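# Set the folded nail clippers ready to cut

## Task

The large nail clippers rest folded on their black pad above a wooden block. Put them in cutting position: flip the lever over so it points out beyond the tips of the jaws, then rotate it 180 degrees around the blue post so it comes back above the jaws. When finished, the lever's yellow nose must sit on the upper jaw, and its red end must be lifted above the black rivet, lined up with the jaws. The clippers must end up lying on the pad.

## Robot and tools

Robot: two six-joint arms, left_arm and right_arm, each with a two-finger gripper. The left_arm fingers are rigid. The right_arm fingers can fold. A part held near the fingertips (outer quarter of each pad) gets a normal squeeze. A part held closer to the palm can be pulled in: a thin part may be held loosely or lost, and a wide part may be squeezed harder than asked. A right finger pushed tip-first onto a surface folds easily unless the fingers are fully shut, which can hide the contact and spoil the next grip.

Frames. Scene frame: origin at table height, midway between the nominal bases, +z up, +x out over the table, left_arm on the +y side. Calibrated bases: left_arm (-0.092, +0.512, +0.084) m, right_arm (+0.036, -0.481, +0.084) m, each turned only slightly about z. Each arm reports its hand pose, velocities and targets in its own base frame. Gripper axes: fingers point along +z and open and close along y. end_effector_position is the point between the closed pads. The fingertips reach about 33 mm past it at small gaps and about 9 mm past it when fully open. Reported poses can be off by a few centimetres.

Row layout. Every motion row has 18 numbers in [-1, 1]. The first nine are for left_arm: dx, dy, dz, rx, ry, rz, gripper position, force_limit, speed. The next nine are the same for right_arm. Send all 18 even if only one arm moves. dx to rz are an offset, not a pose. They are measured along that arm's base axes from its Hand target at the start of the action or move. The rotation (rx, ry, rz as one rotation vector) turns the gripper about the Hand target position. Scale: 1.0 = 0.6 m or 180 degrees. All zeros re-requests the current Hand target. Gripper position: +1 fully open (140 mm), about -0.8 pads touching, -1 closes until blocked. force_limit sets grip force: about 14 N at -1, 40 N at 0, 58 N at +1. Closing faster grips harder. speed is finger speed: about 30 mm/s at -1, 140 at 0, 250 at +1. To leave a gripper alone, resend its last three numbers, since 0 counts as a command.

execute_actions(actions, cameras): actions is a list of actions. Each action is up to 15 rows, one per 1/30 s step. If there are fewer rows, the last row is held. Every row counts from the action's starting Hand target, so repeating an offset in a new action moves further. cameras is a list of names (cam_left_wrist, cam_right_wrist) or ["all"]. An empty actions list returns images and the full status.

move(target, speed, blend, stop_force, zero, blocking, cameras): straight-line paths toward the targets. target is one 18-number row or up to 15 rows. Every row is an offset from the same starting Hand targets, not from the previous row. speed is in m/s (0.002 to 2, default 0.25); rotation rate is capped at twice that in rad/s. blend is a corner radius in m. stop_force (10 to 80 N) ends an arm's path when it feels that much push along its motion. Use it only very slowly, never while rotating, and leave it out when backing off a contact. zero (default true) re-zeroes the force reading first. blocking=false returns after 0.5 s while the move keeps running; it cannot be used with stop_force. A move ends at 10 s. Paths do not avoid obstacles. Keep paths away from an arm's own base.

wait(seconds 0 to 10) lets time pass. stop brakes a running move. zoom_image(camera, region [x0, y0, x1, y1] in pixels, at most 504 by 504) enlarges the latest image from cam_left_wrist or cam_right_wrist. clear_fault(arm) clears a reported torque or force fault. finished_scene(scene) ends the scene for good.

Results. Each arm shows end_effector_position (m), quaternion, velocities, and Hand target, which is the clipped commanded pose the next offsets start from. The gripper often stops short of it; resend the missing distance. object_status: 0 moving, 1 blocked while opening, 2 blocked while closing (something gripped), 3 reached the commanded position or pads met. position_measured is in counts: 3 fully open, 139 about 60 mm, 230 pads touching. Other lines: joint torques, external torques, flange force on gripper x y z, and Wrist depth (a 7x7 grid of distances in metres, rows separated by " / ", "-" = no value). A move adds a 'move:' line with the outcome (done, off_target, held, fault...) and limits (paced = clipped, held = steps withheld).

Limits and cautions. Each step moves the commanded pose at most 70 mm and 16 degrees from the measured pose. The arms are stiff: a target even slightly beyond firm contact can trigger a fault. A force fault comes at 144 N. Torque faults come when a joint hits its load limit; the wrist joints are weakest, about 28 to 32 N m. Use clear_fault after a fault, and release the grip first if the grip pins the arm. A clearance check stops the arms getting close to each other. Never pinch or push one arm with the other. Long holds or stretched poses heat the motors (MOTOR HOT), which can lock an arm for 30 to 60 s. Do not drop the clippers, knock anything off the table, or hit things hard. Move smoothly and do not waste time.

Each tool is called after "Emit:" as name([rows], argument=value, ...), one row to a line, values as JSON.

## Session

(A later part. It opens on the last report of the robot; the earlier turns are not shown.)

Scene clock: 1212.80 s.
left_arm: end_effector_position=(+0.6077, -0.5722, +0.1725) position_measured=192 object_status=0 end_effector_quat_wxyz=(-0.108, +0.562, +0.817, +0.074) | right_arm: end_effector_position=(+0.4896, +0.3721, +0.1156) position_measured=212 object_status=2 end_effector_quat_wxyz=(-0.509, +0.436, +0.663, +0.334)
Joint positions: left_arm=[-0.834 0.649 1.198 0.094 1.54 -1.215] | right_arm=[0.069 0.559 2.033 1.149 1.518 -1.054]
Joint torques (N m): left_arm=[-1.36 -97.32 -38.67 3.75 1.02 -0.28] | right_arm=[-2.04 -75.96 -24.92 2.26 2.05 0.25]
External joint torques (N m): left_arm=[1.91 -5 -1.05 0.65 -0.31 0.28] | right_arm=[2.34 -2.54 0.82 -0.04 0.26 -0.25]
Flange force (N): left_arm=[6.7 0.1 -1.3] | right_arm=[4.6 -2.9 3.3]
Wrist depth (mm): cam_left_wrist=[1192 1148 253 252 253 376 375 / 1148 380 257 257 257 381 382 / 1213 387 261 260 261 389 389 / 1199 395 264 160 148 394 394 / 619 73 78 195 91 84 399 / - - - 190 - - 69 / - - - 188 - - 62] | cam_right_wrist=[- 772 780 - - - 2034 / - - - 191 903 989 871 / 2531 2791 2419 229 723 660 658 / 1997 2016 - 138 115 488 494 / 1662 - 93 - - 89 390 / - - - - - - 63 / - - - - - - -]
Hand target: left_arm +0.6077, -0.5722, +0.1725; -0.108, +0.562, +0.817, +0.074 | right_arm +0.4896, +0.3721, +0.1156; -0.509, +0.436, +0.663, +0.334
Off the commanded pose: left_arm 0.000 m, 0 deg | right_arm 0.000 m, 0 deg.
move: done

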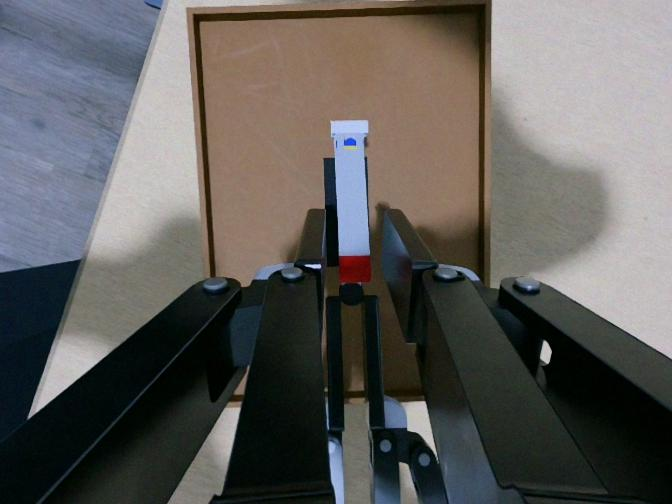

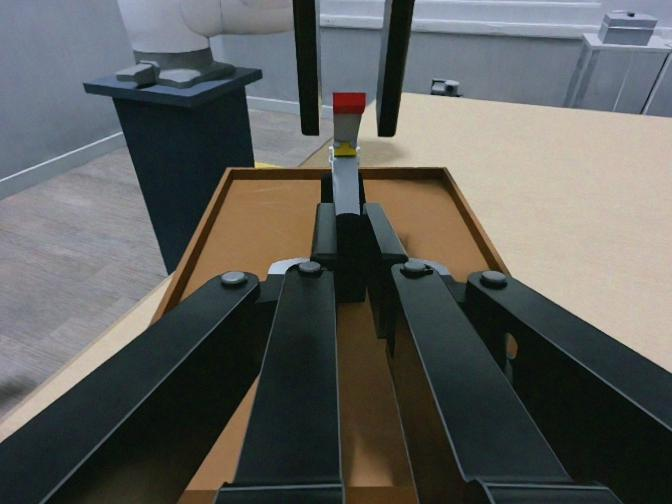

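Emit:
move([
  [0,0,0.0667,0,0,0,-0.5,-1,-1,0,0,0,0,0,0,-1,-1,-1],
  [-0.012,0.031,0.15,-0.07783,-0.02979,0,-0.5,-1,-1,0,0,0,0,0,0,-1,-1,-1],
], speed=[0.06,0.15], blend=[0.01,0], cameras=["all"])

Emit:
zoom_image(camera="cam_left_wrist", region=[290, 80, 410, 300])

Emit:
zoom_image(camera="cam_right_wrist", region=[300, 80, 400, 240])

Scene clock: 1222.13 s.
left_arm: end_effector_position=(+0.6005, -0.5536, +0.2624) position_measured=192 object_status=3 end_effector_quat_wxyz=(+0.000, +0.567, +0.824, +0.000) | right_arm: end_effector_position=(+0.4896, +0.3721, +0.1156) position_measured=212 object_status=2 end_effector_quat_wxyz=(-0.509, +0.436, +0.663, +0.334)
Joint positions: left_arm=[-0.787 0.45 1.33 0 1.363 -1.153] | right_arm=[0.069 0.559 2.033 1.149 1.518 -1.054]
Joint torques (N m): left_arm=[-1.12 -81.27 -39.86 3.48 0.15 -0.3] | right_arm=[-2.48 -76.47 -24.84 2.27 2.02 0.18]
External joint torques (N m): left_arm=[0.84 -4.41 -0.91 0.72 -0.1 0.3] | right_arm=[2.73 -2.09 0.69 -0.05 0.29 -0.18]
Flange force (N): left_arm=[5.1 -1.0 -2.5] | right_arm=[4.1 -1.9 3.8]
Wrist depth (mm): cam_left_wrist=[1192 1148 312 308 306 419 417 / 1206 455 327 323 327 442 443 / 1248 473 351 338 348 473 473 / - 501 493 143 148 502 501 / - 73 78 297 91 84 518 / - - - 300 - - 69 / - - - 308 - - 62] | cam_right_wrist=[- 783 828 - - 2419 2291 / - 821 3401 218 911 942 2268 / 2561 2419 - 228 704 660 658 / 2073 2093 - 138 117 487 490 / 1701 - 93 - - 89 391 / - - - - - - 63 / - - - - - - -]
Hand target: left_arm +0.6005, -0.5536, +0.2625; +0.000, +0.567, +0.824, +0.000 | right_arm +0.4896, +0.3721, +0.1156; -0.509, +0.436, +0.663, +0.334
Off the commanded pose: left_arm 0.000 m, 0 deg | right_arm 0.000 m, 0 deg.
move: done

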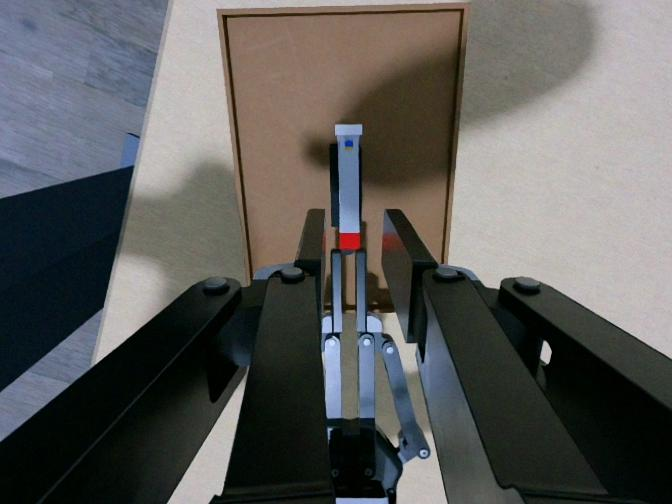

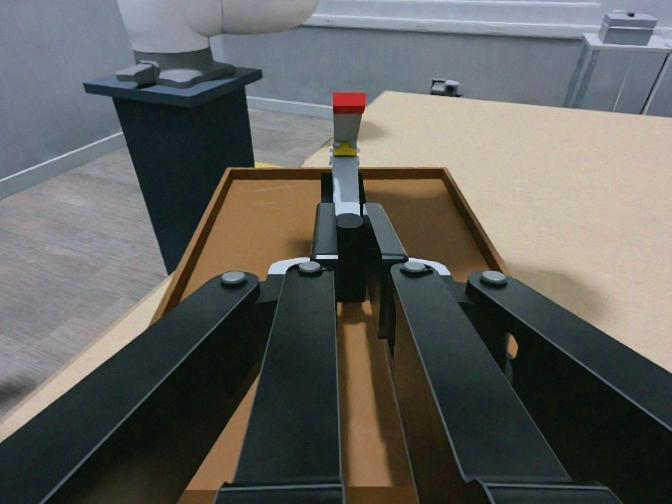

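Scaled by 2.291 from the camera's 672x504 image, which has a finer 960x720 frame.

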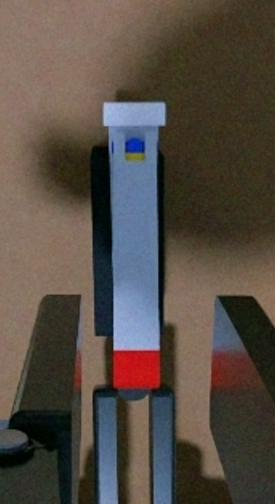

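Scaled by 3.150 from the camera's 672x504 image, which has a finer 960x720 frame.

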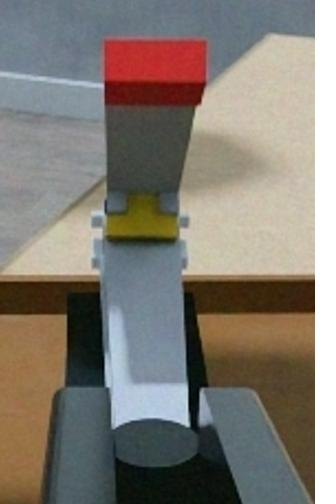

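Emit:
move([
  [0,0,0,0,0,0,-1,-1,-0.3,0,0,0,0,0,0,-1,-1,-1],
  [0.0007,-0.0013,-0.118,0,0,0,-1,-1,-0.3,0,0,0,0,0,0,-1,-1,-1],
], speed=0.1, cameras=["all"])

Emit:
zoom_image(camera="cam_left_wrist", region=[290, 80, 410, 300])

Emit:
zoom_image(camera="cam_right_wrist", region=[300, 60, 400, 240])

Scene clock: 1273.80 s.
left_arm: end_effector_position=(+0.6009, -0.5544, +0.1917) position_measured=232 object_status=3 end_effector_quat_wxyz=(+0.000, +0.567, +0.824, +0.000) | right_arm: end_effector_position=(+0.4896, +0.3721, +0.1156) position_measured=212 object_status=2 end_effector_quat_wxyz=(-0.509, +0.436, +0.663, +0.334)
Joint positions: left_arm=[-0.788 0.482 1.413 0 1.248 -1.153] | right_arm=[0.069 0.559 2.033 1.149 1.518 -1.054]
Joint torques (N m): left_arm=[-1.47 -83.75 -38.75 3.47 0.38 -0.36] | right_arm=[-2.29 -76.79 -25 2.3 2.07 0.29]
External joint torques (N m): left_arm=[2.04 -4.19 -0.97 0.65 -0.34 0.36] | right_arm=[2.5 -1.66 0.88 -0.08 0.25 -0.29]
Flange force (N): left_arm=[5.2 0.7 -2.7] | right_arm=[3.2 -2.1 3.7]
Wrist depth (mm): cam_left_wrist=[1100 362 245 245 244 358 358 / 1123 381 259 261 258 378 379 / 1199 401 276 268 275 401 403 / 647 430 288 128 290 429 428 / 630 439 78 84 91 78 452 / - - 74 - - - 62 / - - - - - - -] | cam_right_wrist=[2419 780 780 165 - - 1997 / 1814 756 963 900 896 942 837 / 2474 - 3023 231 685 652 654 / 1997 2054 - 137 115 491 489 / 1701 - 93 - - 89 390 / - - - - - - 63 / - - - - - - -]
Hand target: left_arm +0.6009, -0.5544, +0.1917; +0.000, +0.567, +0.824, +0.000 | right_arm +0.4896, +0.3721, +0.1156; -0.509, +0.436, +0.663, +0.334
Off the commanded pose: left_arm 0.000 m, 0 deg | right_arm 0.000 m, 0 deg.
move: done

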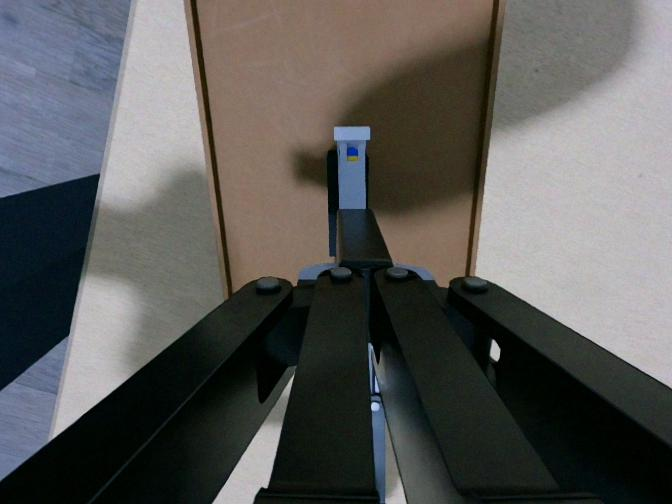

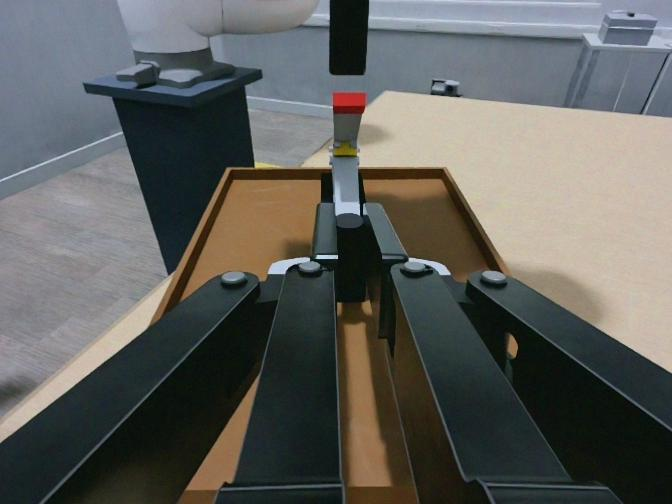

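Scaled by 2.291 from the camera's 672x504 image, which has a finer 960x720 frame.

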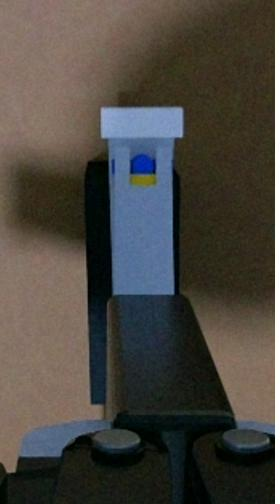

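Scaled by 2.800 from the camera's 672x504 image, which has a finer 960x720 frame.

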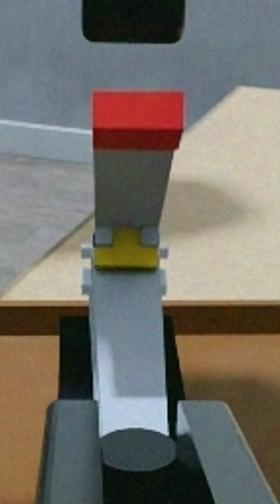

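Emit:
move(target=[0,0,-0.05,0,0,0,-1,-1,-0.3,0,0,0,0,0,0,-1,-1,-1], speed=0.008, stop_force=10, cameras=["all"])

Emit:
zoom_image(camera="cam_right_wrist", region=[300, 60, 400, 240])

Emit:
zoom_image(camera="cam_left_wrist", region=[290, 80, 410, 300])

Scene clock: 1284.50 s.
left_arm: end_effector_position=(+0.6009, -0.5544, +0.1617) position_measured=232 object_status=3 end_effector_quat_wxyz=(+0.000, +0.567, +0.824, +0.000) | right_arm: end_effector_position=(+0.4896, +0.3721, +0.1156) position_measured=212 object_status=2 end_effector_quat_wxyz=(-0.509, +0.436, +0.663, +0.334)
Joint positions: left_arm=[-0.788 0.498 1.444 0 1.2 -1.153] | right_arm=[0.069 0.559 2.033 1.149 1.518 -1.054]
Joint torques (N m): left_arm=[-2.05 -82.51 -36.86 3.37 0.36 -0.27] | right_arm=[-2.64 -75.85 -24.85 2.16 1.95 0.24]
External joint torques (N m): left_arm=[2.15 -5.7 -1.99 0.64 -0.32 0.27] | right_arm=[3.06 -2.6 0.77 0.05 0.37 -0.24]
Flange force (N): left_arm=[5.0 0.9 -4.8] | right_arm=[5.0 -2.4 4.3]
Wrist depth (mm): cam_left_wrist=[1095 333 219 219 219 327 335 / 1135 352 231 231 231 353 352 / 1166 372 246 238 245 373 371 / 400 399 260 127 257 395 398 / 429 415 78 84 91 79 423 / - - 74 - - - 62 / - - - - - - -] | cam_right_wrist=[- 780 834 161 - - 2199 / - - 4107 182 934 934 874 / 2623 - - 225 711 660 660 / 2034 - - 138 116 489 489 / 1674 - 93 - - 89 392 / - - - - - - 63 / - - - - - - -]
Hand target: left_arm +0.6009, -0.5544, +0.1617; +0.000, +0.567, +0.824, +0.000 | right_arm +0.4896, +0.3721, +0.1156; -0.509, +0.436, +0.663, +0.334
Off the commanded pose: left_arm 0.000 m, 0 deg | right_arm 0.000 m, 0 deg.
move: done

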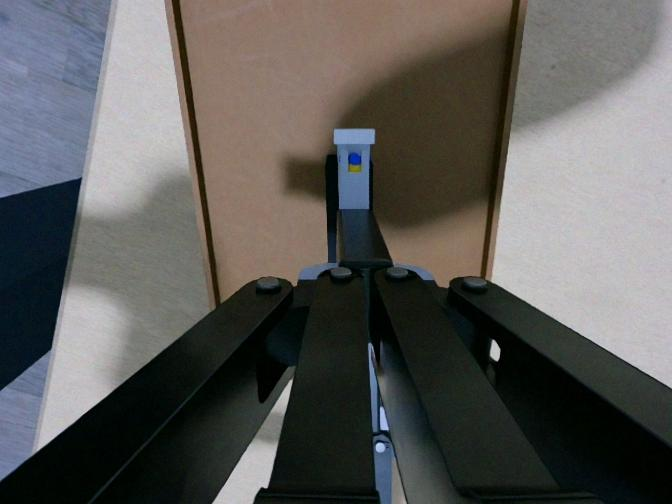

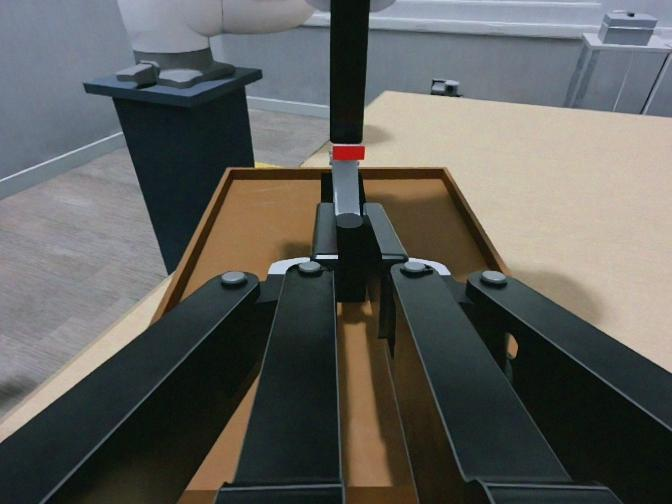

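Scaled by 2.800 from the camera's 672x504 image, which has a finer 960x720 frame.

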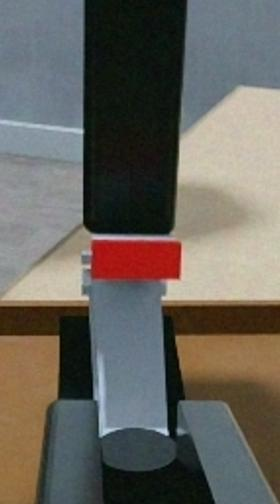

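Scaled by 2.291 from the camera's 672x504 image, which has a finer 960x720 frame.

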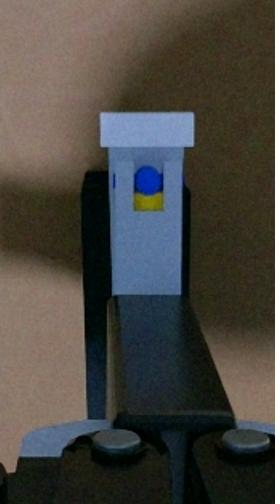

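Emit:
move(target=[0,0,-0.005,0,0,0,-1,-1,-0.3,0,0,0,0,0,0,-1,-1,-1], speed=0.004, stop_force=10, zero=false, cameras=["all"])

Emit:
zoom_image(camera="cam_right_wrist", region=[300, 60, 400, 240])

Emit:
zoom_image(camera="cam_left_wrist", region=[290, 80, 410, 300])

Scene clock: 1293.77 s.
left_arm: end_effector_position=(+0.6009, -0.5544, +0.1587) position_measured=232 object_status=3 end_effector_quat_wxyz=(+0.000, +0.567, +0.824, +0.000) | right_arm: end_effector_position=(+0.4896, +0.3721, +0.1156) position_measured=212 object_status=2 end_effector_quat_wxyz=(-0.509, +0.436, +0.663, +0.334)
Joint positions: left_arm=[-0.788 0.5 1.447 0 1.195 -1.153] | right_arm=[0.069 0.559 2.033 1.149 1.518 -1.054]
Joint torques (N m): left_arm=[-1.11 -82.61 -36.45 3.39 0.44 -0.33] | right_arm=[-2.77 -76.32 -24.77 2.12 1.86 0.23]
External joint torques (N m): left_arm=[1.57 -5.86 -2.3 0.62 -0.4 0.33] | right_arm=[3.31 -2.2 0.67 0.08 0.46 -0.23]
Flange force (N): left_arm=[4.3 0.5 -5.1] | right_arm=[4.6 -1.6 4.6]
Wrist depth (mm): cam_left_wrist=[1062 330 216 215 216 328 330 / 1129 349 229 229 228 346 349 / 1186 370 243 237 243 365 367 / 397 391 255 127 255 394 393 / 426 408 78 84 91 79 419 / - - 74 - - - 62 / - - - - - - -] | cam_right_wrist=[- 761 831 161 - - 2034 / - 800 6219 182 900 871 1017 / 2591 967 - 208 714 652 648 / 2093 2221 - 123 115 488 488 / 1755 - 93 - - 89 391 / - - - - - - 63 / - - - - - - -]
Hand target: left_arm +0.6009, -0.5544, +0.1587; +0.000, +0.567, +0.824, +0.000 | right_arm +0.4896, +0.3721, +0.1156; -0.509, +0.436, +0.663, +0.334
Off the commanded pose: left_arm 0.000 m, 0 deg | right_arm 0.000 m, 0 deg.
move: done

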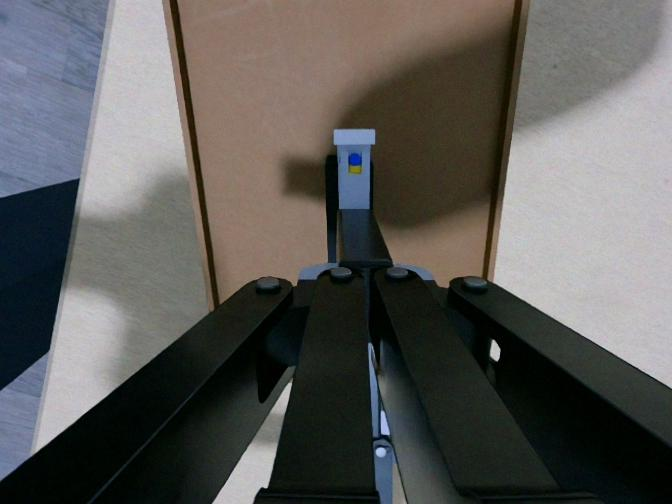

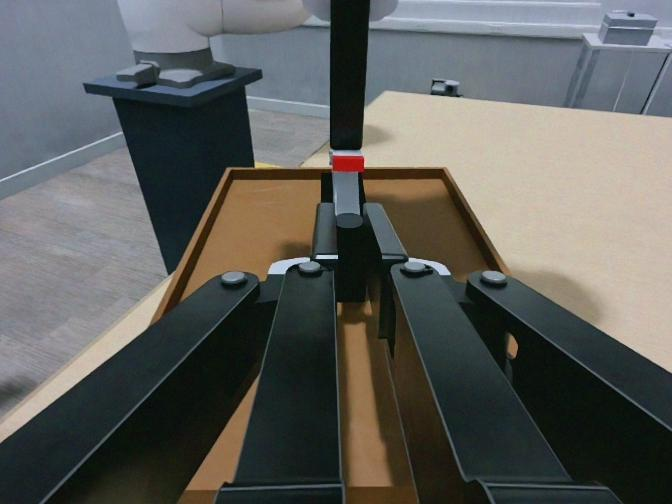

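Scaled by 2.800 from the camera's 672x504 image, which has a finer 960x720 frame.

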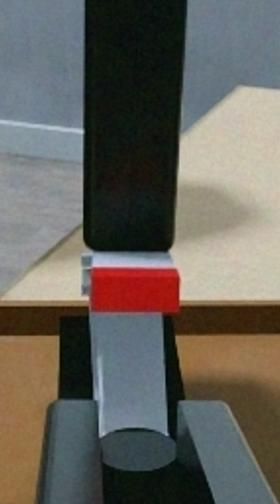

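Scaled by 2.291 from the camera's 672x504 image, which has a finer 960x720 frame.

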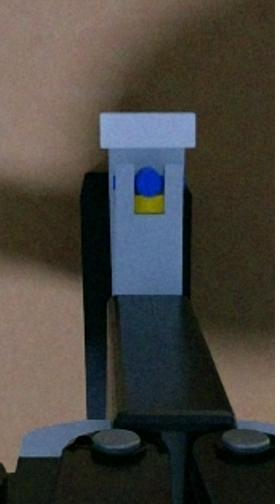

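Emit:
move(target=[0,0,-0.0033,0,0,0,-1,-1,-0.3,0,0,0,0,0,0,-1,-1,-1], speed=0.003, stop_force=10, zero=false, cameras=["all"])

Emit:
zoom_image(camera="cam_right_wrist", region=[300, 100, 400, 240])

Emit:
zoom_image(camera="cam_left_wrist", region=[310, 110, 390, 220])

Scene clock: 1308.77 s.
left_arm: end_effector_position=(+0.6009, -0.5544, +0.1567) position_measured=232 object_status=3 end_effector_quat_wxyz=(+0.000, +0.567, +0.824, +0.000) | right_arm: end_effector_position=(+0.4896, +0.3721, +0.1156) position_measured=212 object_status=2 end_effector_quat_wxyz=(-0.509, +0.436, +0.663, +0.334)
Joint positions: left_arm=[-0.788 0.501 1.449 0 1.192 -1.153] | right_arm=[0.069 0.559 2.033 1.149 1.518 -1.054]
Joint torques (N m): left_arm=[-1.64 -82.46 -36.33 3.41 0.44 -0.26] | right_arm=[-2.81 -76.18 -24.92 2.15 1.86 0.27]
External joint torques (N m): left_arm=[2.4 -5.9 -2.18 0.59 -0.39 0.26] | right_arm=[3.04 -2.35 0.77 0.07 0.46 -0.27]
Flange force (N): left_arm=[5.0 1.2 -5.1] | right_arm=[4.6 -2.1 4.3]
Wrist depth (mm): cam_left_wrist=[1073 325 215 215 215 321 328 / 1123 346 228 225 227 342 346 / 1192 367 241 234 241 360 365 / 409 392 255 128 253 391 392 / 419 410 78 84 90 78 421 / - - 74 - - - 62 / - - - - - - -] | cam_right_wrist=[- 772 831 161 - - 2446 / 2791 847 981 182 888 918 874 / 2687 3110 1094 196 704 666 654 / 1926 2093 - 137 115 487 487 / 1662 - 93 - - 89 390 / - - - - - - 63 / - - - - - - -]
Hand target: left_arm +0.6009, -0.5544, +0.1567; +0.000, +0.567, +0.824, +0.000 | right_arm +0.4896, +0.3721, +0.1156; -0.509, +0.436, +0.663, +0.334
Off the commanded pose: left_arm 0.000 m, 0 deg | right_arm 0.000 m, 0 deg.
move: done

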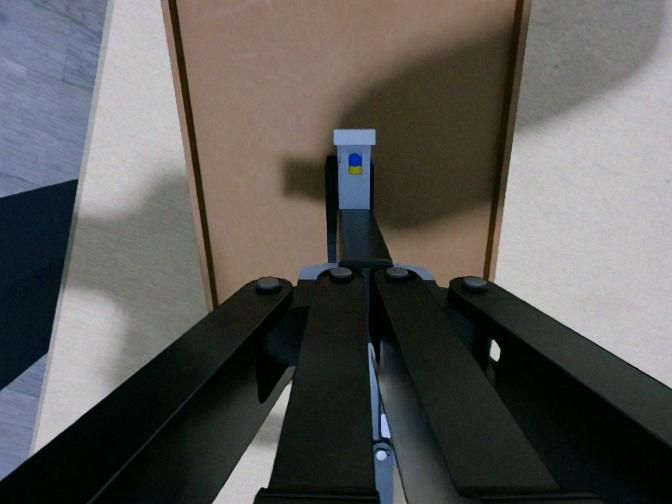

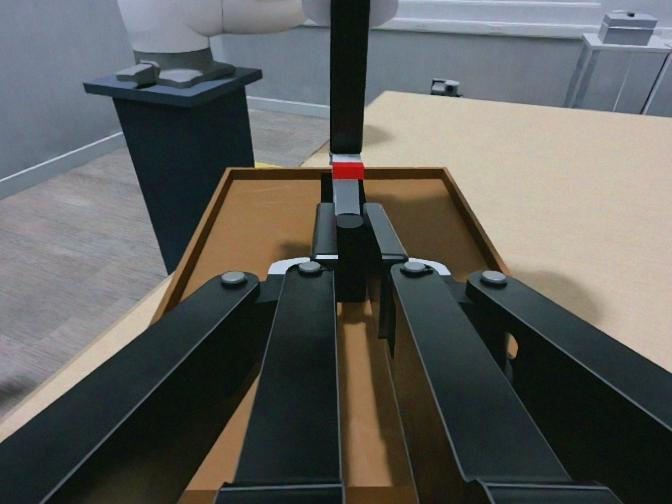

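Scaled by 3.600 from the camera's 672x504 image, which has a finer 960x720 frame.

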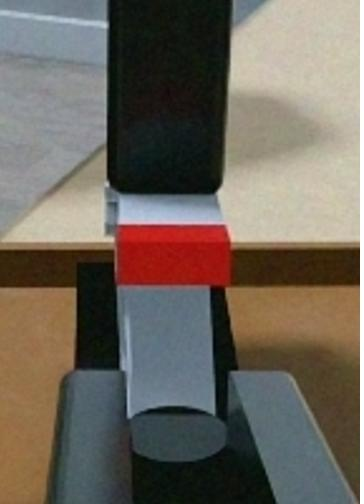

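Scaled by 4.582 from the camera's 672x504 image, which has a finer 960x720 frame.

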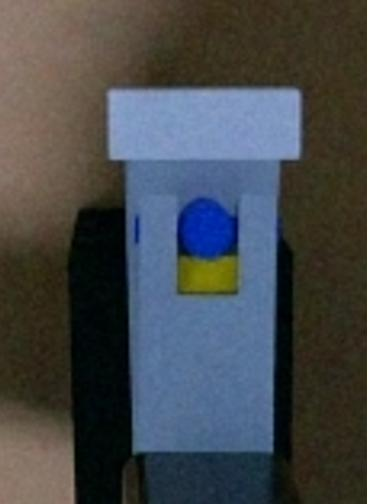

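Emit:
move(target=[0,0,-0.0025,0,0,0,-1,-1,-0.3,0,0,0,0,0,0,-1,-1,-1], speed=0.003, stop_force=10, zero=false, cameras=["all"])

Emit:
zoom_image(camera="cam_right_wrist", region=[300, 100, 400, 240])

Emit:
zoom_image(camera="cam_left_wrist", region=[310, 110, 390, 220])

Scene clock: 1315.67 s.
left_arm: end_effector_position=(+0.6009, -0.5544, +0.1552) position_measured=232 object_status=3 end_effector_quat_wxyz=(+0.000, +0.567, +0.824, +0.000) | right_arm: end_effector_position=(+0.4896, +0.3721, +0.1156) position_measured=212 object_status=2 end_effector_quat_wxyz=(-0.509, +0.436, +0.663, +0.334)
Joint positions: left_arm=[-0.788 0.502 1.45 0 1.19 -1.153] | right_arm=[0.069 0.559 2.033 1.149 1.518 -1.054]
Joint torques (N m): left_arm=[-1.63 -83.08 -36.41 3.46 0.52 -0.28] | right_arm=[-2.41 -75.8 -25.11 2.15 1.91 0.21]
External joint torques (N m): left_arm=[2.01 -5.13 -2.11 0.53 -0.47 0.28] | right_arm=[2.83 -2.78 0.96 0.06 0.41 -0.21]
Flange force (N): left_arm=[4.0 1.2 -4.4] | right_arm=[5.3 -3.0 4.1]
Wrist depth (mm): cam_left_wrist=[1089 329 214 212 213 320 326 / 1123 348 225 224 224 342 344 / 1141 366 240 233 238 361 364 / 396 391 251 127 251 391 391 / 427 407 78 84 91 79 416 / - - 74 - - - 62 / - - - - - - -] | cam_right_wrist=[- 792 825 161 - 2561 1814 / - 786 4632 181 900 999 847 / 2791 - 2093 189 707 652 662 / - - - 137 259 489 492 / 1637 - 93 - - 89 392 / - - - - - - 63 / - - - - - - -]
Hand target: left_arm +0.6009, -0.5544, +0.1552; +0.000, +0.567, +0.824, +0.000 | right_arm +0.4896, +0.3721, +0.1156; -0.509, +0.436, +0.663, +0.334
Off the commanded pose: left_arm 0.000 m, 0 deg | right_arm 0.000 m, 0 deg.
move: done

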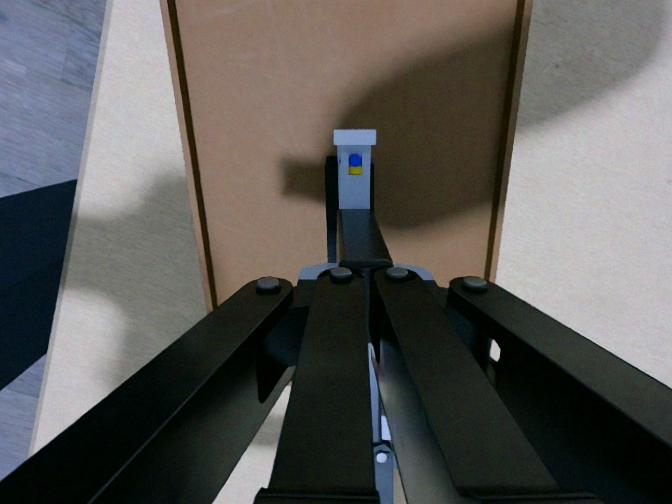

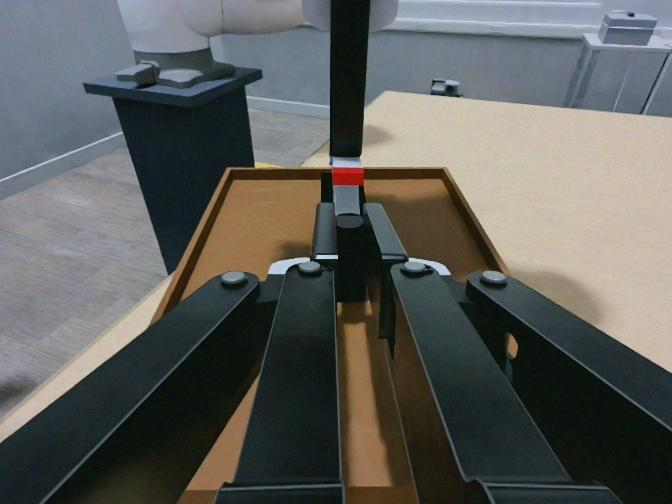

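Scaled by 3.600 from the camera's 672x504 image, which has a finer 960x720 frame.

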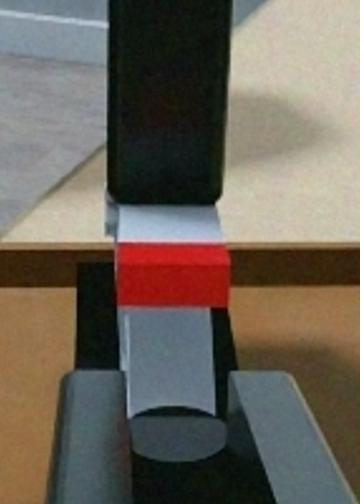

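Scaled by 4.582 from the camera's 672x504 image, which has a finer 960x720 frame.

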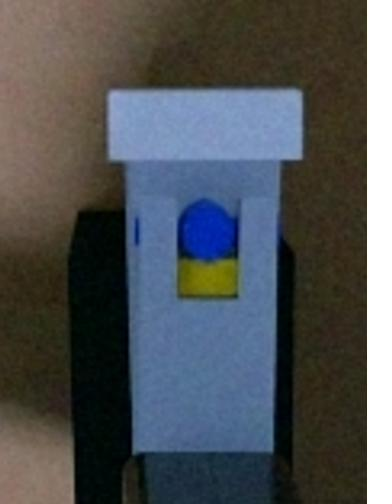

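Emit:
move(target=[0,0,-0.002,0,0,0,-1,-1,-0.3,0,0,0,0,0,0,-1,-1,-1], speed=0.003, stop_force=10, zero=false)

Emit:
move(target=[0,0,-0.0018,0,0,0,-1,-1,-0.3,0,0,0,0,0,0,-1,-1,-1], speed=0.003, stop_force=10, zero=false, cameras=["all"])

Emit:
zoom_image(camera="cam_right_wrist", region=[300, 100, 400, 240])

Emit:
zoom_image(camera="cam_left_wrist", region=[310, 110, 390, 220])

Scene clock: 1327.60 s.
left_arm: end_effector_position=(+0.6009, -0.5544, +0.1540) position_measured=232 object_status=3 end_effector_quat_wxyz=(+0.000, +0.567, +0.824, +0.000) | right_arm: end_effector_position=(+0.4896, +0.3721, +0.1156) position_measured=212 object_status=2 end_effector_quat_wxyz=(-0.509, +0.436, +0.663, +0.334)
Joint positions: left_arm=[-0.788 0.503 1.452 0 1.188 -1.153] | right_arm=[0.069 0.559 2.033 1.149 1.518 -1.054]
Joint torques (N m): left_arm=[-1.11 -83.37 -36.45 3.46 0.65 -0.27] | right_arm=[-2.2 -76.31 -24.97 2.12 1.78 0.22]
External joint torques (N m): left_arm=[0.9 -5.37 -2.41 0.54 -0.61 0.27] | right_arm=[2.32 -2.18 0.83 0.11 0.53 -0.22]
Flange force (N): left_arm=[3.2 0.0 -4.6] | right_arm=[4.2 -2.4 3.3]
Wrist depth (mm): cam_left_wrist=[1078 326 212 212 213 319 326 / 1135 343 225 224 223 341 344 / 1148 364 235 232 237 365 363 / 406 391 251 127 251 388 389 / 412 406 78 84 91 79 414 / - - 74 - - - 62 / - - - - - - -] | cam_right_wrist=[2054 777 812 163 3753 - 2221 / 2623 786 942 182 911 885 922 / 2623 - - 189 687 658 656 / 2155 1944 - 137 114 491 491 / 1624 - 93 - - 89 391 / - - - - - - 63 / - - - - - - -]
Hand target: left_arm +0.6009, -0.5544, +0.1540; +0.000, +0.567, +0.824, +0.000 | right_arm +0.4896, +0.3721, +0.1156; -0.509, +0.436, +0.663, +0.334
Off the commanded pose: left_arm 0.000 m, 0 deg | right_arm 0.000 m, 0 deg.
move: done

Scene clock: 1328.63 s.
left_arm: end_effector_position=(+0.6009, -0.5544, +0.1529) position_measured=232 object_status=3 end_effector_quat_wxyz=(+0.000, +0.567, +0.824, +0.000) | right_arm: end_effector_position=(+0.4896, +0.3721, +0.1156) position_measured=212 object_status=2 end_effector_quat_wxyz=(-0.509, +0.436, +0.663, +0.334)
Joint positions: left_arm=[-0.788 0.503 1.453 0 1.186 -1.153] | right_arm=[0.069 0.559 2.033 1.149 1.518 -1.054]
Joint torques (N m): left_arm=[-1.27 -82.8 -36.14 3.42 0.71 -0.32] | right_arm=[-2.9 -75.91 -24.97 2.07 1.86 0.22]
External joint torques (N m): left_arm=[1.56 -5.92 -2.51 0.58 -0.67 0.32] | right_arm=[2.91 -2.56 0.83 0.16 0.46 -0.22]
Flange force (N): left_arm=[4.1 0.5 -5.0] | right_arm=[5.0 -2.5 4.2]
Wrist depth (mm): cam_left_wrist=[1073 325 211 211 212 319 325 / 1112 343 224 223 223 338 345 / 1179 363 237 230 238 359 365 / 560 388 249 127 249 390 390 / 427 407 78 84 91 79 414 / - - 74 - - - 62 / - - - - - - -] | cam_right_wrist=[- 792 834 164 - - 1944 / - 850 3349 182 874 888 934 / 2591 2291 - 190 698 664 652 / 2054 - - 138 117 492 492 / 1637 - 93 - - 89 392 / - - - - - - 63 / - - - - - - -]
Hand target: left_arm +0.6009, -0.5544, +0.1529; +0.000, +0.567, +0.824, +0.000 | right_arm +0.4896, +0.3721, +0.1156; -0.509, +0.436, +0.663, +0.334
Off the commanded pose: left_arm 0.000 m, 0 deg | right_arm 0.000 m, 0 deg.
move: done

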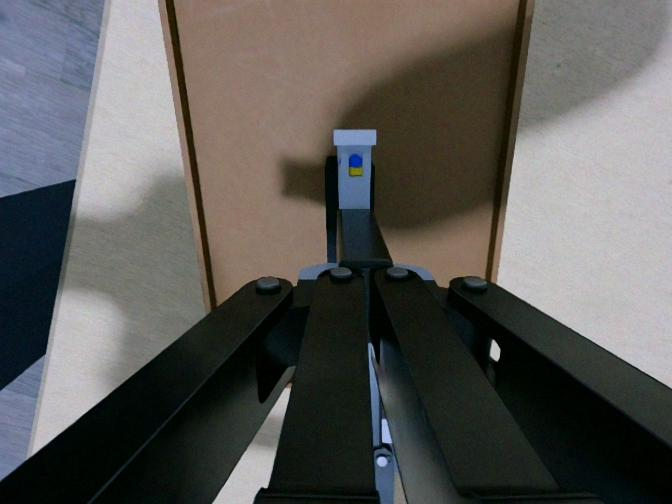

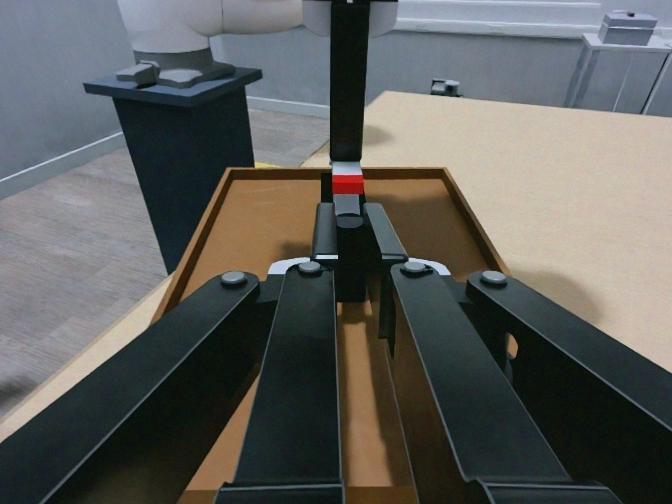

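Scaled by 3.600 from the camera's 672x504 image, which has a finer 960x720 frame.

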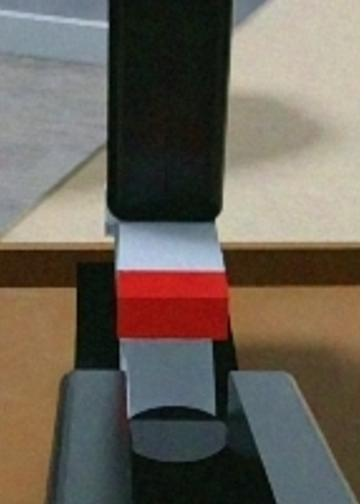

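Scaled by 4.582 from the camera's 672x504 image, which has a finer 960x720 frame.

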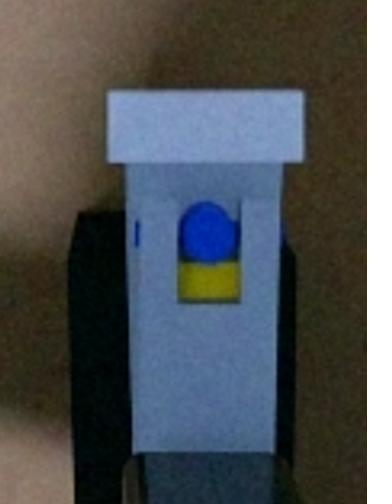

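Emit:
move([
  [0,0,0.12,0,0,0,-1,-1,-0.3,0,0,0,0,0,0,-1,-1,-1],
  [-0.28,-0.06,0.2,0.4971,-0.2219,-0.3849,-1,-1,-0.3,0,0,0,0,0,0,-1,-1,-1],
], speed=[0.1,0.3], blend=[0.02,0], cameras=["all"])

Emit:
zoom_image(camera="cam_right_wrist", region=[300, 100, 400, 240])

Scene clock: 1362.43 s.
left_arm: end_effector_position=(+0.5752, -0.5600, +0.2326) position_measured=232 object_status=3 end_effector_quat_wxyz=(-0.024, +0.636, +0.761, +0.129) | right_arm: end_effector_position=(+0.4896, +0.3721, +0.1156) position_measured=212 object_status=2 end_effector_quat_wxyz=(-0.509, +0.436, +0.663, +0.334)
Joint positions: left_arm=[-0.915 0.485 1.352 0.245 1.414 -1.145] | right_arm=[0.069 0.559 2.033 1.149 1.518 -1.054]
Joint torques (N m): left_arm=[-1.68 -84.6 -39.38 4.02 0.56 -0.36] | right_arm=[-2.56 -76.31 -24.92 2.28 2.11 0.27]
External joint torques (N m): left_arm=[2.05 -4.44 -1.06 0.69 -0.2 0.37] | right_arm=[2.46 -2.15 0.78 -0.04 0.21 -0.27]
Flange force (N): left_arm=[5.9 0.8 -1.7] | right_arm=[4.0 -2.4 3.6]
Wrist depth (mm): cam_left_wrist=[1057 397 410 421 438 459 476 / 1095 403 301 310 453 469 490 / 1141 410 309 315 334 487 505 / 1166 421 315 127 340 496 518 / 782 427 78 84 91 78 539 / - - 74 - - - 62 / - - - - - - -] | cam_right_wrist=[- 780 834 4107 - 2942 2366 / - 758 5309 3569 999 896 930 / 2502 2502 - 195 700 652 656 / 2093 2034 - 137 124 488 488 / 1701 - 93 - - 89 388 / - - - - - - 63 / - - - - - - -]
Hand target: left_arm +0.5751, -0.5600, +0.2325; -0.024, +0.636, +0.761, +0.129 (not the last commanded pose) | right_arm +0.4896, +0.3721, +0.1156; -0.509, +0.436, +0.663, +0.334
Off the commanded pose: left_arm 0.151 m, 102 deg | right_arm 0.000 m, 0 deg.
move: held (left_arm; a check stopped the path); path passed 1 of 2 targets; limits=held
pose unreachable (left arm): on one or more control steps of this call, first in action 0 (counted from 0), this arm could not follow its commanded pose, so it was not sent that pose on those steps. It may still have moved: this result reports where it is.
cause: moving toward the commanded pose would bring a part of the arm too close to another arm (a part of this arm just beyond joint 5 (wrist pitch) and a part of the right arm just beyond its joint 2 (shoulder), 18 mm apart when this arm was first held).

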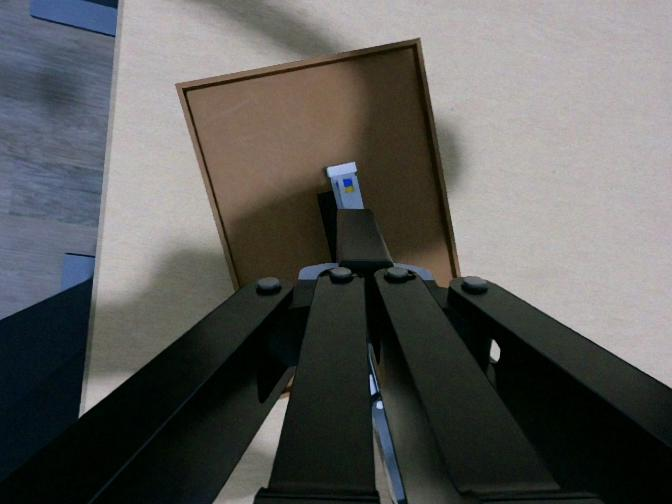

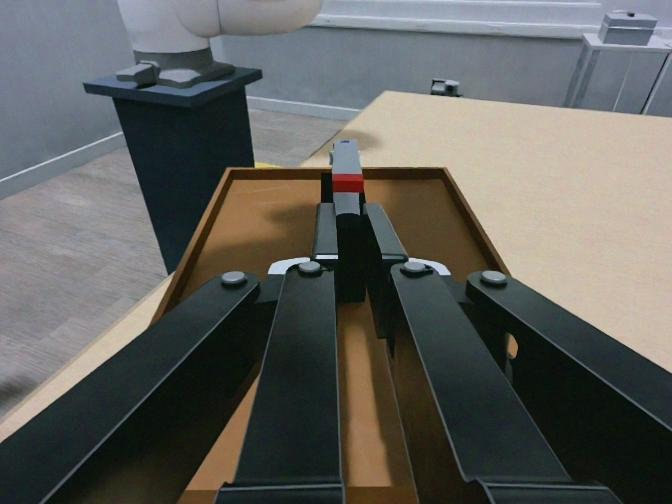

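Scaled by 3.600 from the camera's 672x504 image, which has a finer 960x720 frame.

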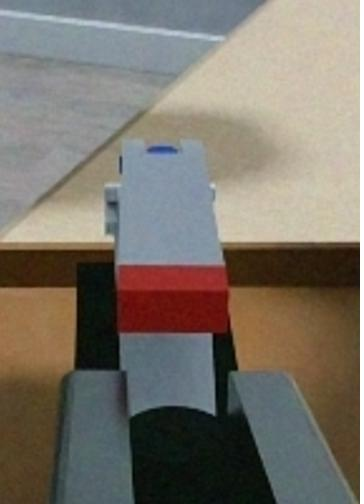

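Emit:
move(target=[0.0248,0.15,0.2125,-0.0766,0.0341,0.0592,-1,-1,-0.3,0,0,0,0,0,0,-1,-1,-1], speed=0.2)

Emit:
move(target=[0,0,0,0,0,0,-1,-1,-0.3,0,0,0,0,0,0,-0.6,-1,-1], cameras=["all"])

Emit:
zoom_image(camera="cam_right_wrist", region=[300, 100, 400, 240])

Emit:
zoom_image(camera="cam_left_wrist", region=[290, 80, 410, 300])

Scene clock: 1377.17 s.
left_arm: end_effector_position=(+0.5899, -0.4701, +0.3601) position_measured=232 object_status=3 end_effector_quat_wxyz=(+0.000, +0.567, +0.824, +0.000) | right_arm: end_effector_position=(+0.4896, +0.3721, +0.1156) position_measured=212 object_status=2 end_effector_quat_wxyz=(-0.509, +0.436, +0.663, +0.334)
Joint positions: left_arm=[-0.719 0.323 1.334 0.001 1.485 -1.084] | right_arm=[0.069 0.559 2.033 1.149 1.518 -1.054]
Joint torques (N m): left_arm=[-0.52 -70.38 -40.72 3.7 0.21 -0.28] | right_arm=[-2.58 -76.45 -25.14 2.24 2.08 0.19]
External joint torques (N m): left_arm=[1.05 -4.42 -1.03 0.63 -0.17 0.28] | right_arm=[3.13 -2.06 1.06 -0.05 0.24 -0.19]
Flange force (N): left_arm=[5.2 -1.0 -2.0] | right_arm=[4.2 -2.4 4.7]
Wrist depth (mm): cam_left_wrist=[1234 1206 502 499 509 503 505 / 1294 1241 524 521 531 528 535 / 1368 1368 447 441 568 569 562 / - 580 583 114 600 605 605 / - - 78 84 91 79 645 / - - 74 - - - - / - - - - - - -] | cam_right_wrist=[2502 786 809 2982 3155 - 2268 / - - 3249 3819 999 907 926 / 2623 2791 - 195 693 658 660 / 2073 2034 - 137 249 488 491 / 1687 - 93 - - 89 390 / - - - - - - 63 / - - - - - - -]
Hand target: left_arm +0.5900, -0.4700, +0.3600; +0.000, +0.567, +0.824, +0.000 | right_arm +0.4896, +0.3721, +0.1156; -0.509, +0.436, +0.663, +0.334
Off the commanded pose: left_arm 0.000 m, 0 deg | right_arm 0.000 m, 0 deg.
move: done

Scene clock: 1377.67 s.
left_arm: end_effector_position=(+0.5900, -0.4700, +0.3600) position_measured=232 object_status=3 end_effector_quat_wxyz=(+0.000, +0.567, +0.824, +0.000) | right_arm: end_effector_position=(+0.4896, +0.3721, +0.1156) position_measured=205 object_status=3 end_effector_quat_wxyz=(-0.509, +0.436, +0.663, +0.334)
Joint positions: left_arm=[-0.719 0.323 1.334 0.001 1.485 -1.084] | right_arm=[0.069 0.559 2.033 1.149 1.518 -1.054]
Joint torques (N m): left_arm=[-1.84 -70.6 -40.68 3.58 0.3 -0.35] | right_arm=[-2.14 -77.04 -24.86 2.32 2.34 0.23]
External joint torques (N m): left_arm=[2.33 -4.08 -1 0.74 -0.26 0.35] | right_arm=[2.58 -1.44 0.76 -0.11 -0.02 -0.23]
Flange force (N): left_arm=[5.7 0.8 -1.7] | right_arm=[2.9 -1.7 4.0]
Wrist depth (mm): cam_left_wrist=[1213 1227 508 503 502 506 503 / 1286 1263 526 522 530 539 536 / 1452 1386 450 436 565 566 568 / 726 630 590 114 596 601 601 / 702 850 78 84 91 78 651 / - - 74 - - - 62 / - - - - - - -] | cam_right_wrist=[- 780 812 - - - 1944 / - 831 3690 3690 915 885 871 / 2591 985 327 196 718 654 660 / 2034 2054 114 172 112 488 489 / - - 94 - - 93 394 / - - - - - - 63 / - - - - - - -]
Hand target: left_arm +0.5900, -0.4700, +0.3600; +0.000, +0.567, +0.824, +0.000 | right_arm +0.4896, +0.3721, +0.1156; -0.509, +0.436, +0.663, +0.334
Off the commanded pose: left_arm 0.000 m, 0 deg | right_arm 0.000 m, 0 deg.
move: done

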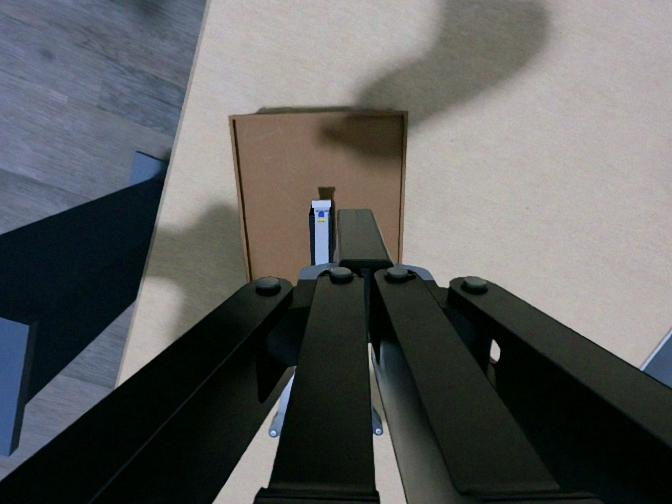

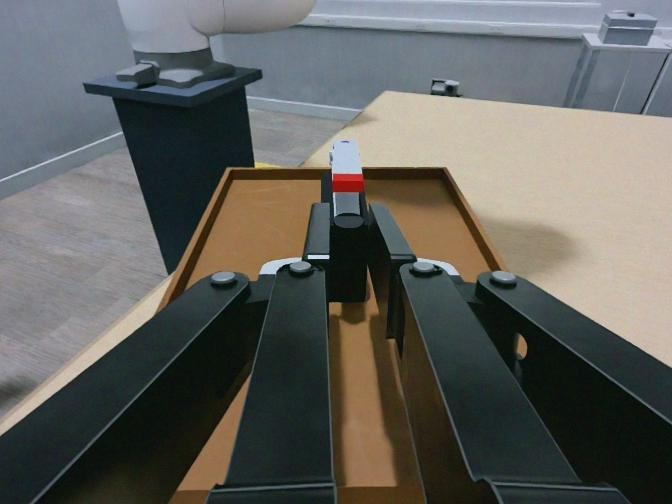

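Scaled by 3.600 from the camera's 672x504 image, which has a finer 960x720 frame.

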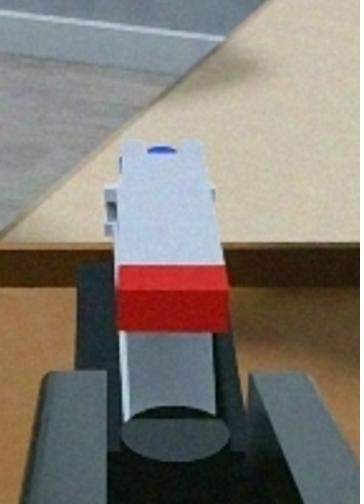

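Scaled by 2.291 from the camera's 672x504 image, which has a finer 960x720 frame.

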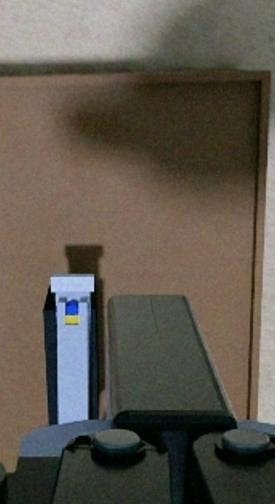

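Emit:
move([
  [0,0,0,0,0,0,-1,-1,-0.3,0.051,-0.1182,0.0345,0,0,0,-0.3,-1,-0.5],
  [0,0,0,0,0,0,-1,-1,-0.3,-0.016,-0.2298,0.174,0.0236,-0.0021,-0.1672,-0.3,-1,-0.5],
  [0,0,0,0,0,0,-1,-1,-0.3,-0.1632,-0.0298,0.0657,0.0473,-0.0042,-0.3345,-0.3,-1,-0.5],
], speed=[0.08,0.25,0.25], blend=[0.01,0.03,0], cameras=["all"])

Scene clock: 1392.07 s.
left_arm: end_effector_position=(+0.5900, -0.4700, +0.3600) position_measured=232 object_status=3 end_effector_quat_wxyz=(+0.000, +0.567, +0.824, +0.000) | right_arm: end_effector_position=(+0.3917, +0.3542, +0.1550) position_measured=167 object_status=3 end_effector_quat_wxyz=(-0.298, +0.670, +0.333, +0.593)
Joint positions: left_arm=[-0.719 0.323 1.334 0.001 1.485 -1.084] | right_arm=[0.273 0.262 2.79 2.479 1.381 -1.511]
Joint torques (N m): left_arm=[-1.3 -70.72 -40.74 3.67 0.18 -0.27] | right_arm=[-2.26 -34.84 -9.17 -0.04 2.83 0.22]
External joint torques (N m): left_arm=[1.1 -3.9 -0.95 0.63 -0.15 0.27] | right_arm=[2.5 -0.3 0.69 -0.14 -0.11 -0.22]
Flange force (N): left_arm=[4.7 -0.6 -1.8] | right_arm=[0.0 0.0 0.0]
Wrist depth (mm): cam_left_wrist=[1234 1241 506 502 506 505 502 / 1278 1286 526 521 531 535 536 / 1386 1123 447 437 572 568 563 / - 624 591 114 596 603 610 / - - 78 84 91 78 647 / - - 74 - - - 56 / - - - - - - -] | cam_right_wrist=[2687 2827 2942 2268 - 1501 1387 / 2366 2341 3887 2982 - - - / 878 918 1032 1022 934 - - / 662 672 114 259 131 668 627 / - 82 93 276 - 77 83 / - - - - - 61 72 / - - - - - - 64]
Hand target: left_arm +0.5900, -0.4700, +0.3600; +0.000, +0.567, +0.824, +0.000 | right_arm +0.3917, +0.3542, +0.1550; -0.298, +0.670, +0.333, +0.593
Off the commanded pose: left_arm 0.000 m, 0 deg | right_arm 0.000 m, 0 deg.
move: done

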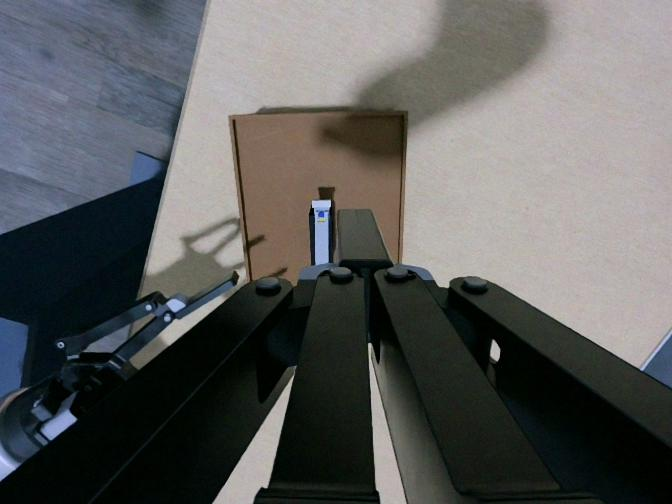

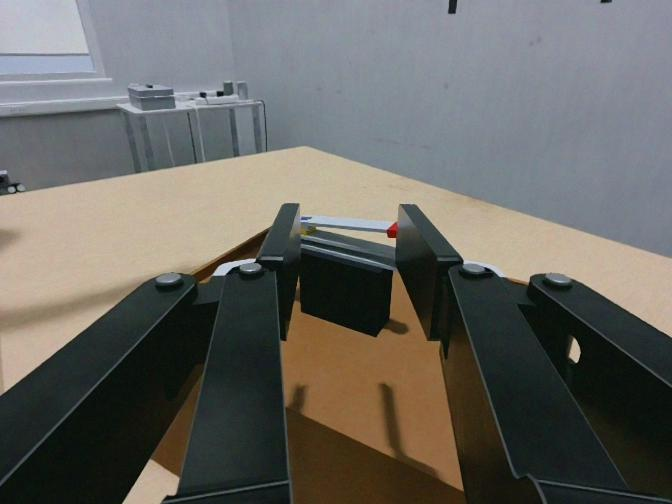

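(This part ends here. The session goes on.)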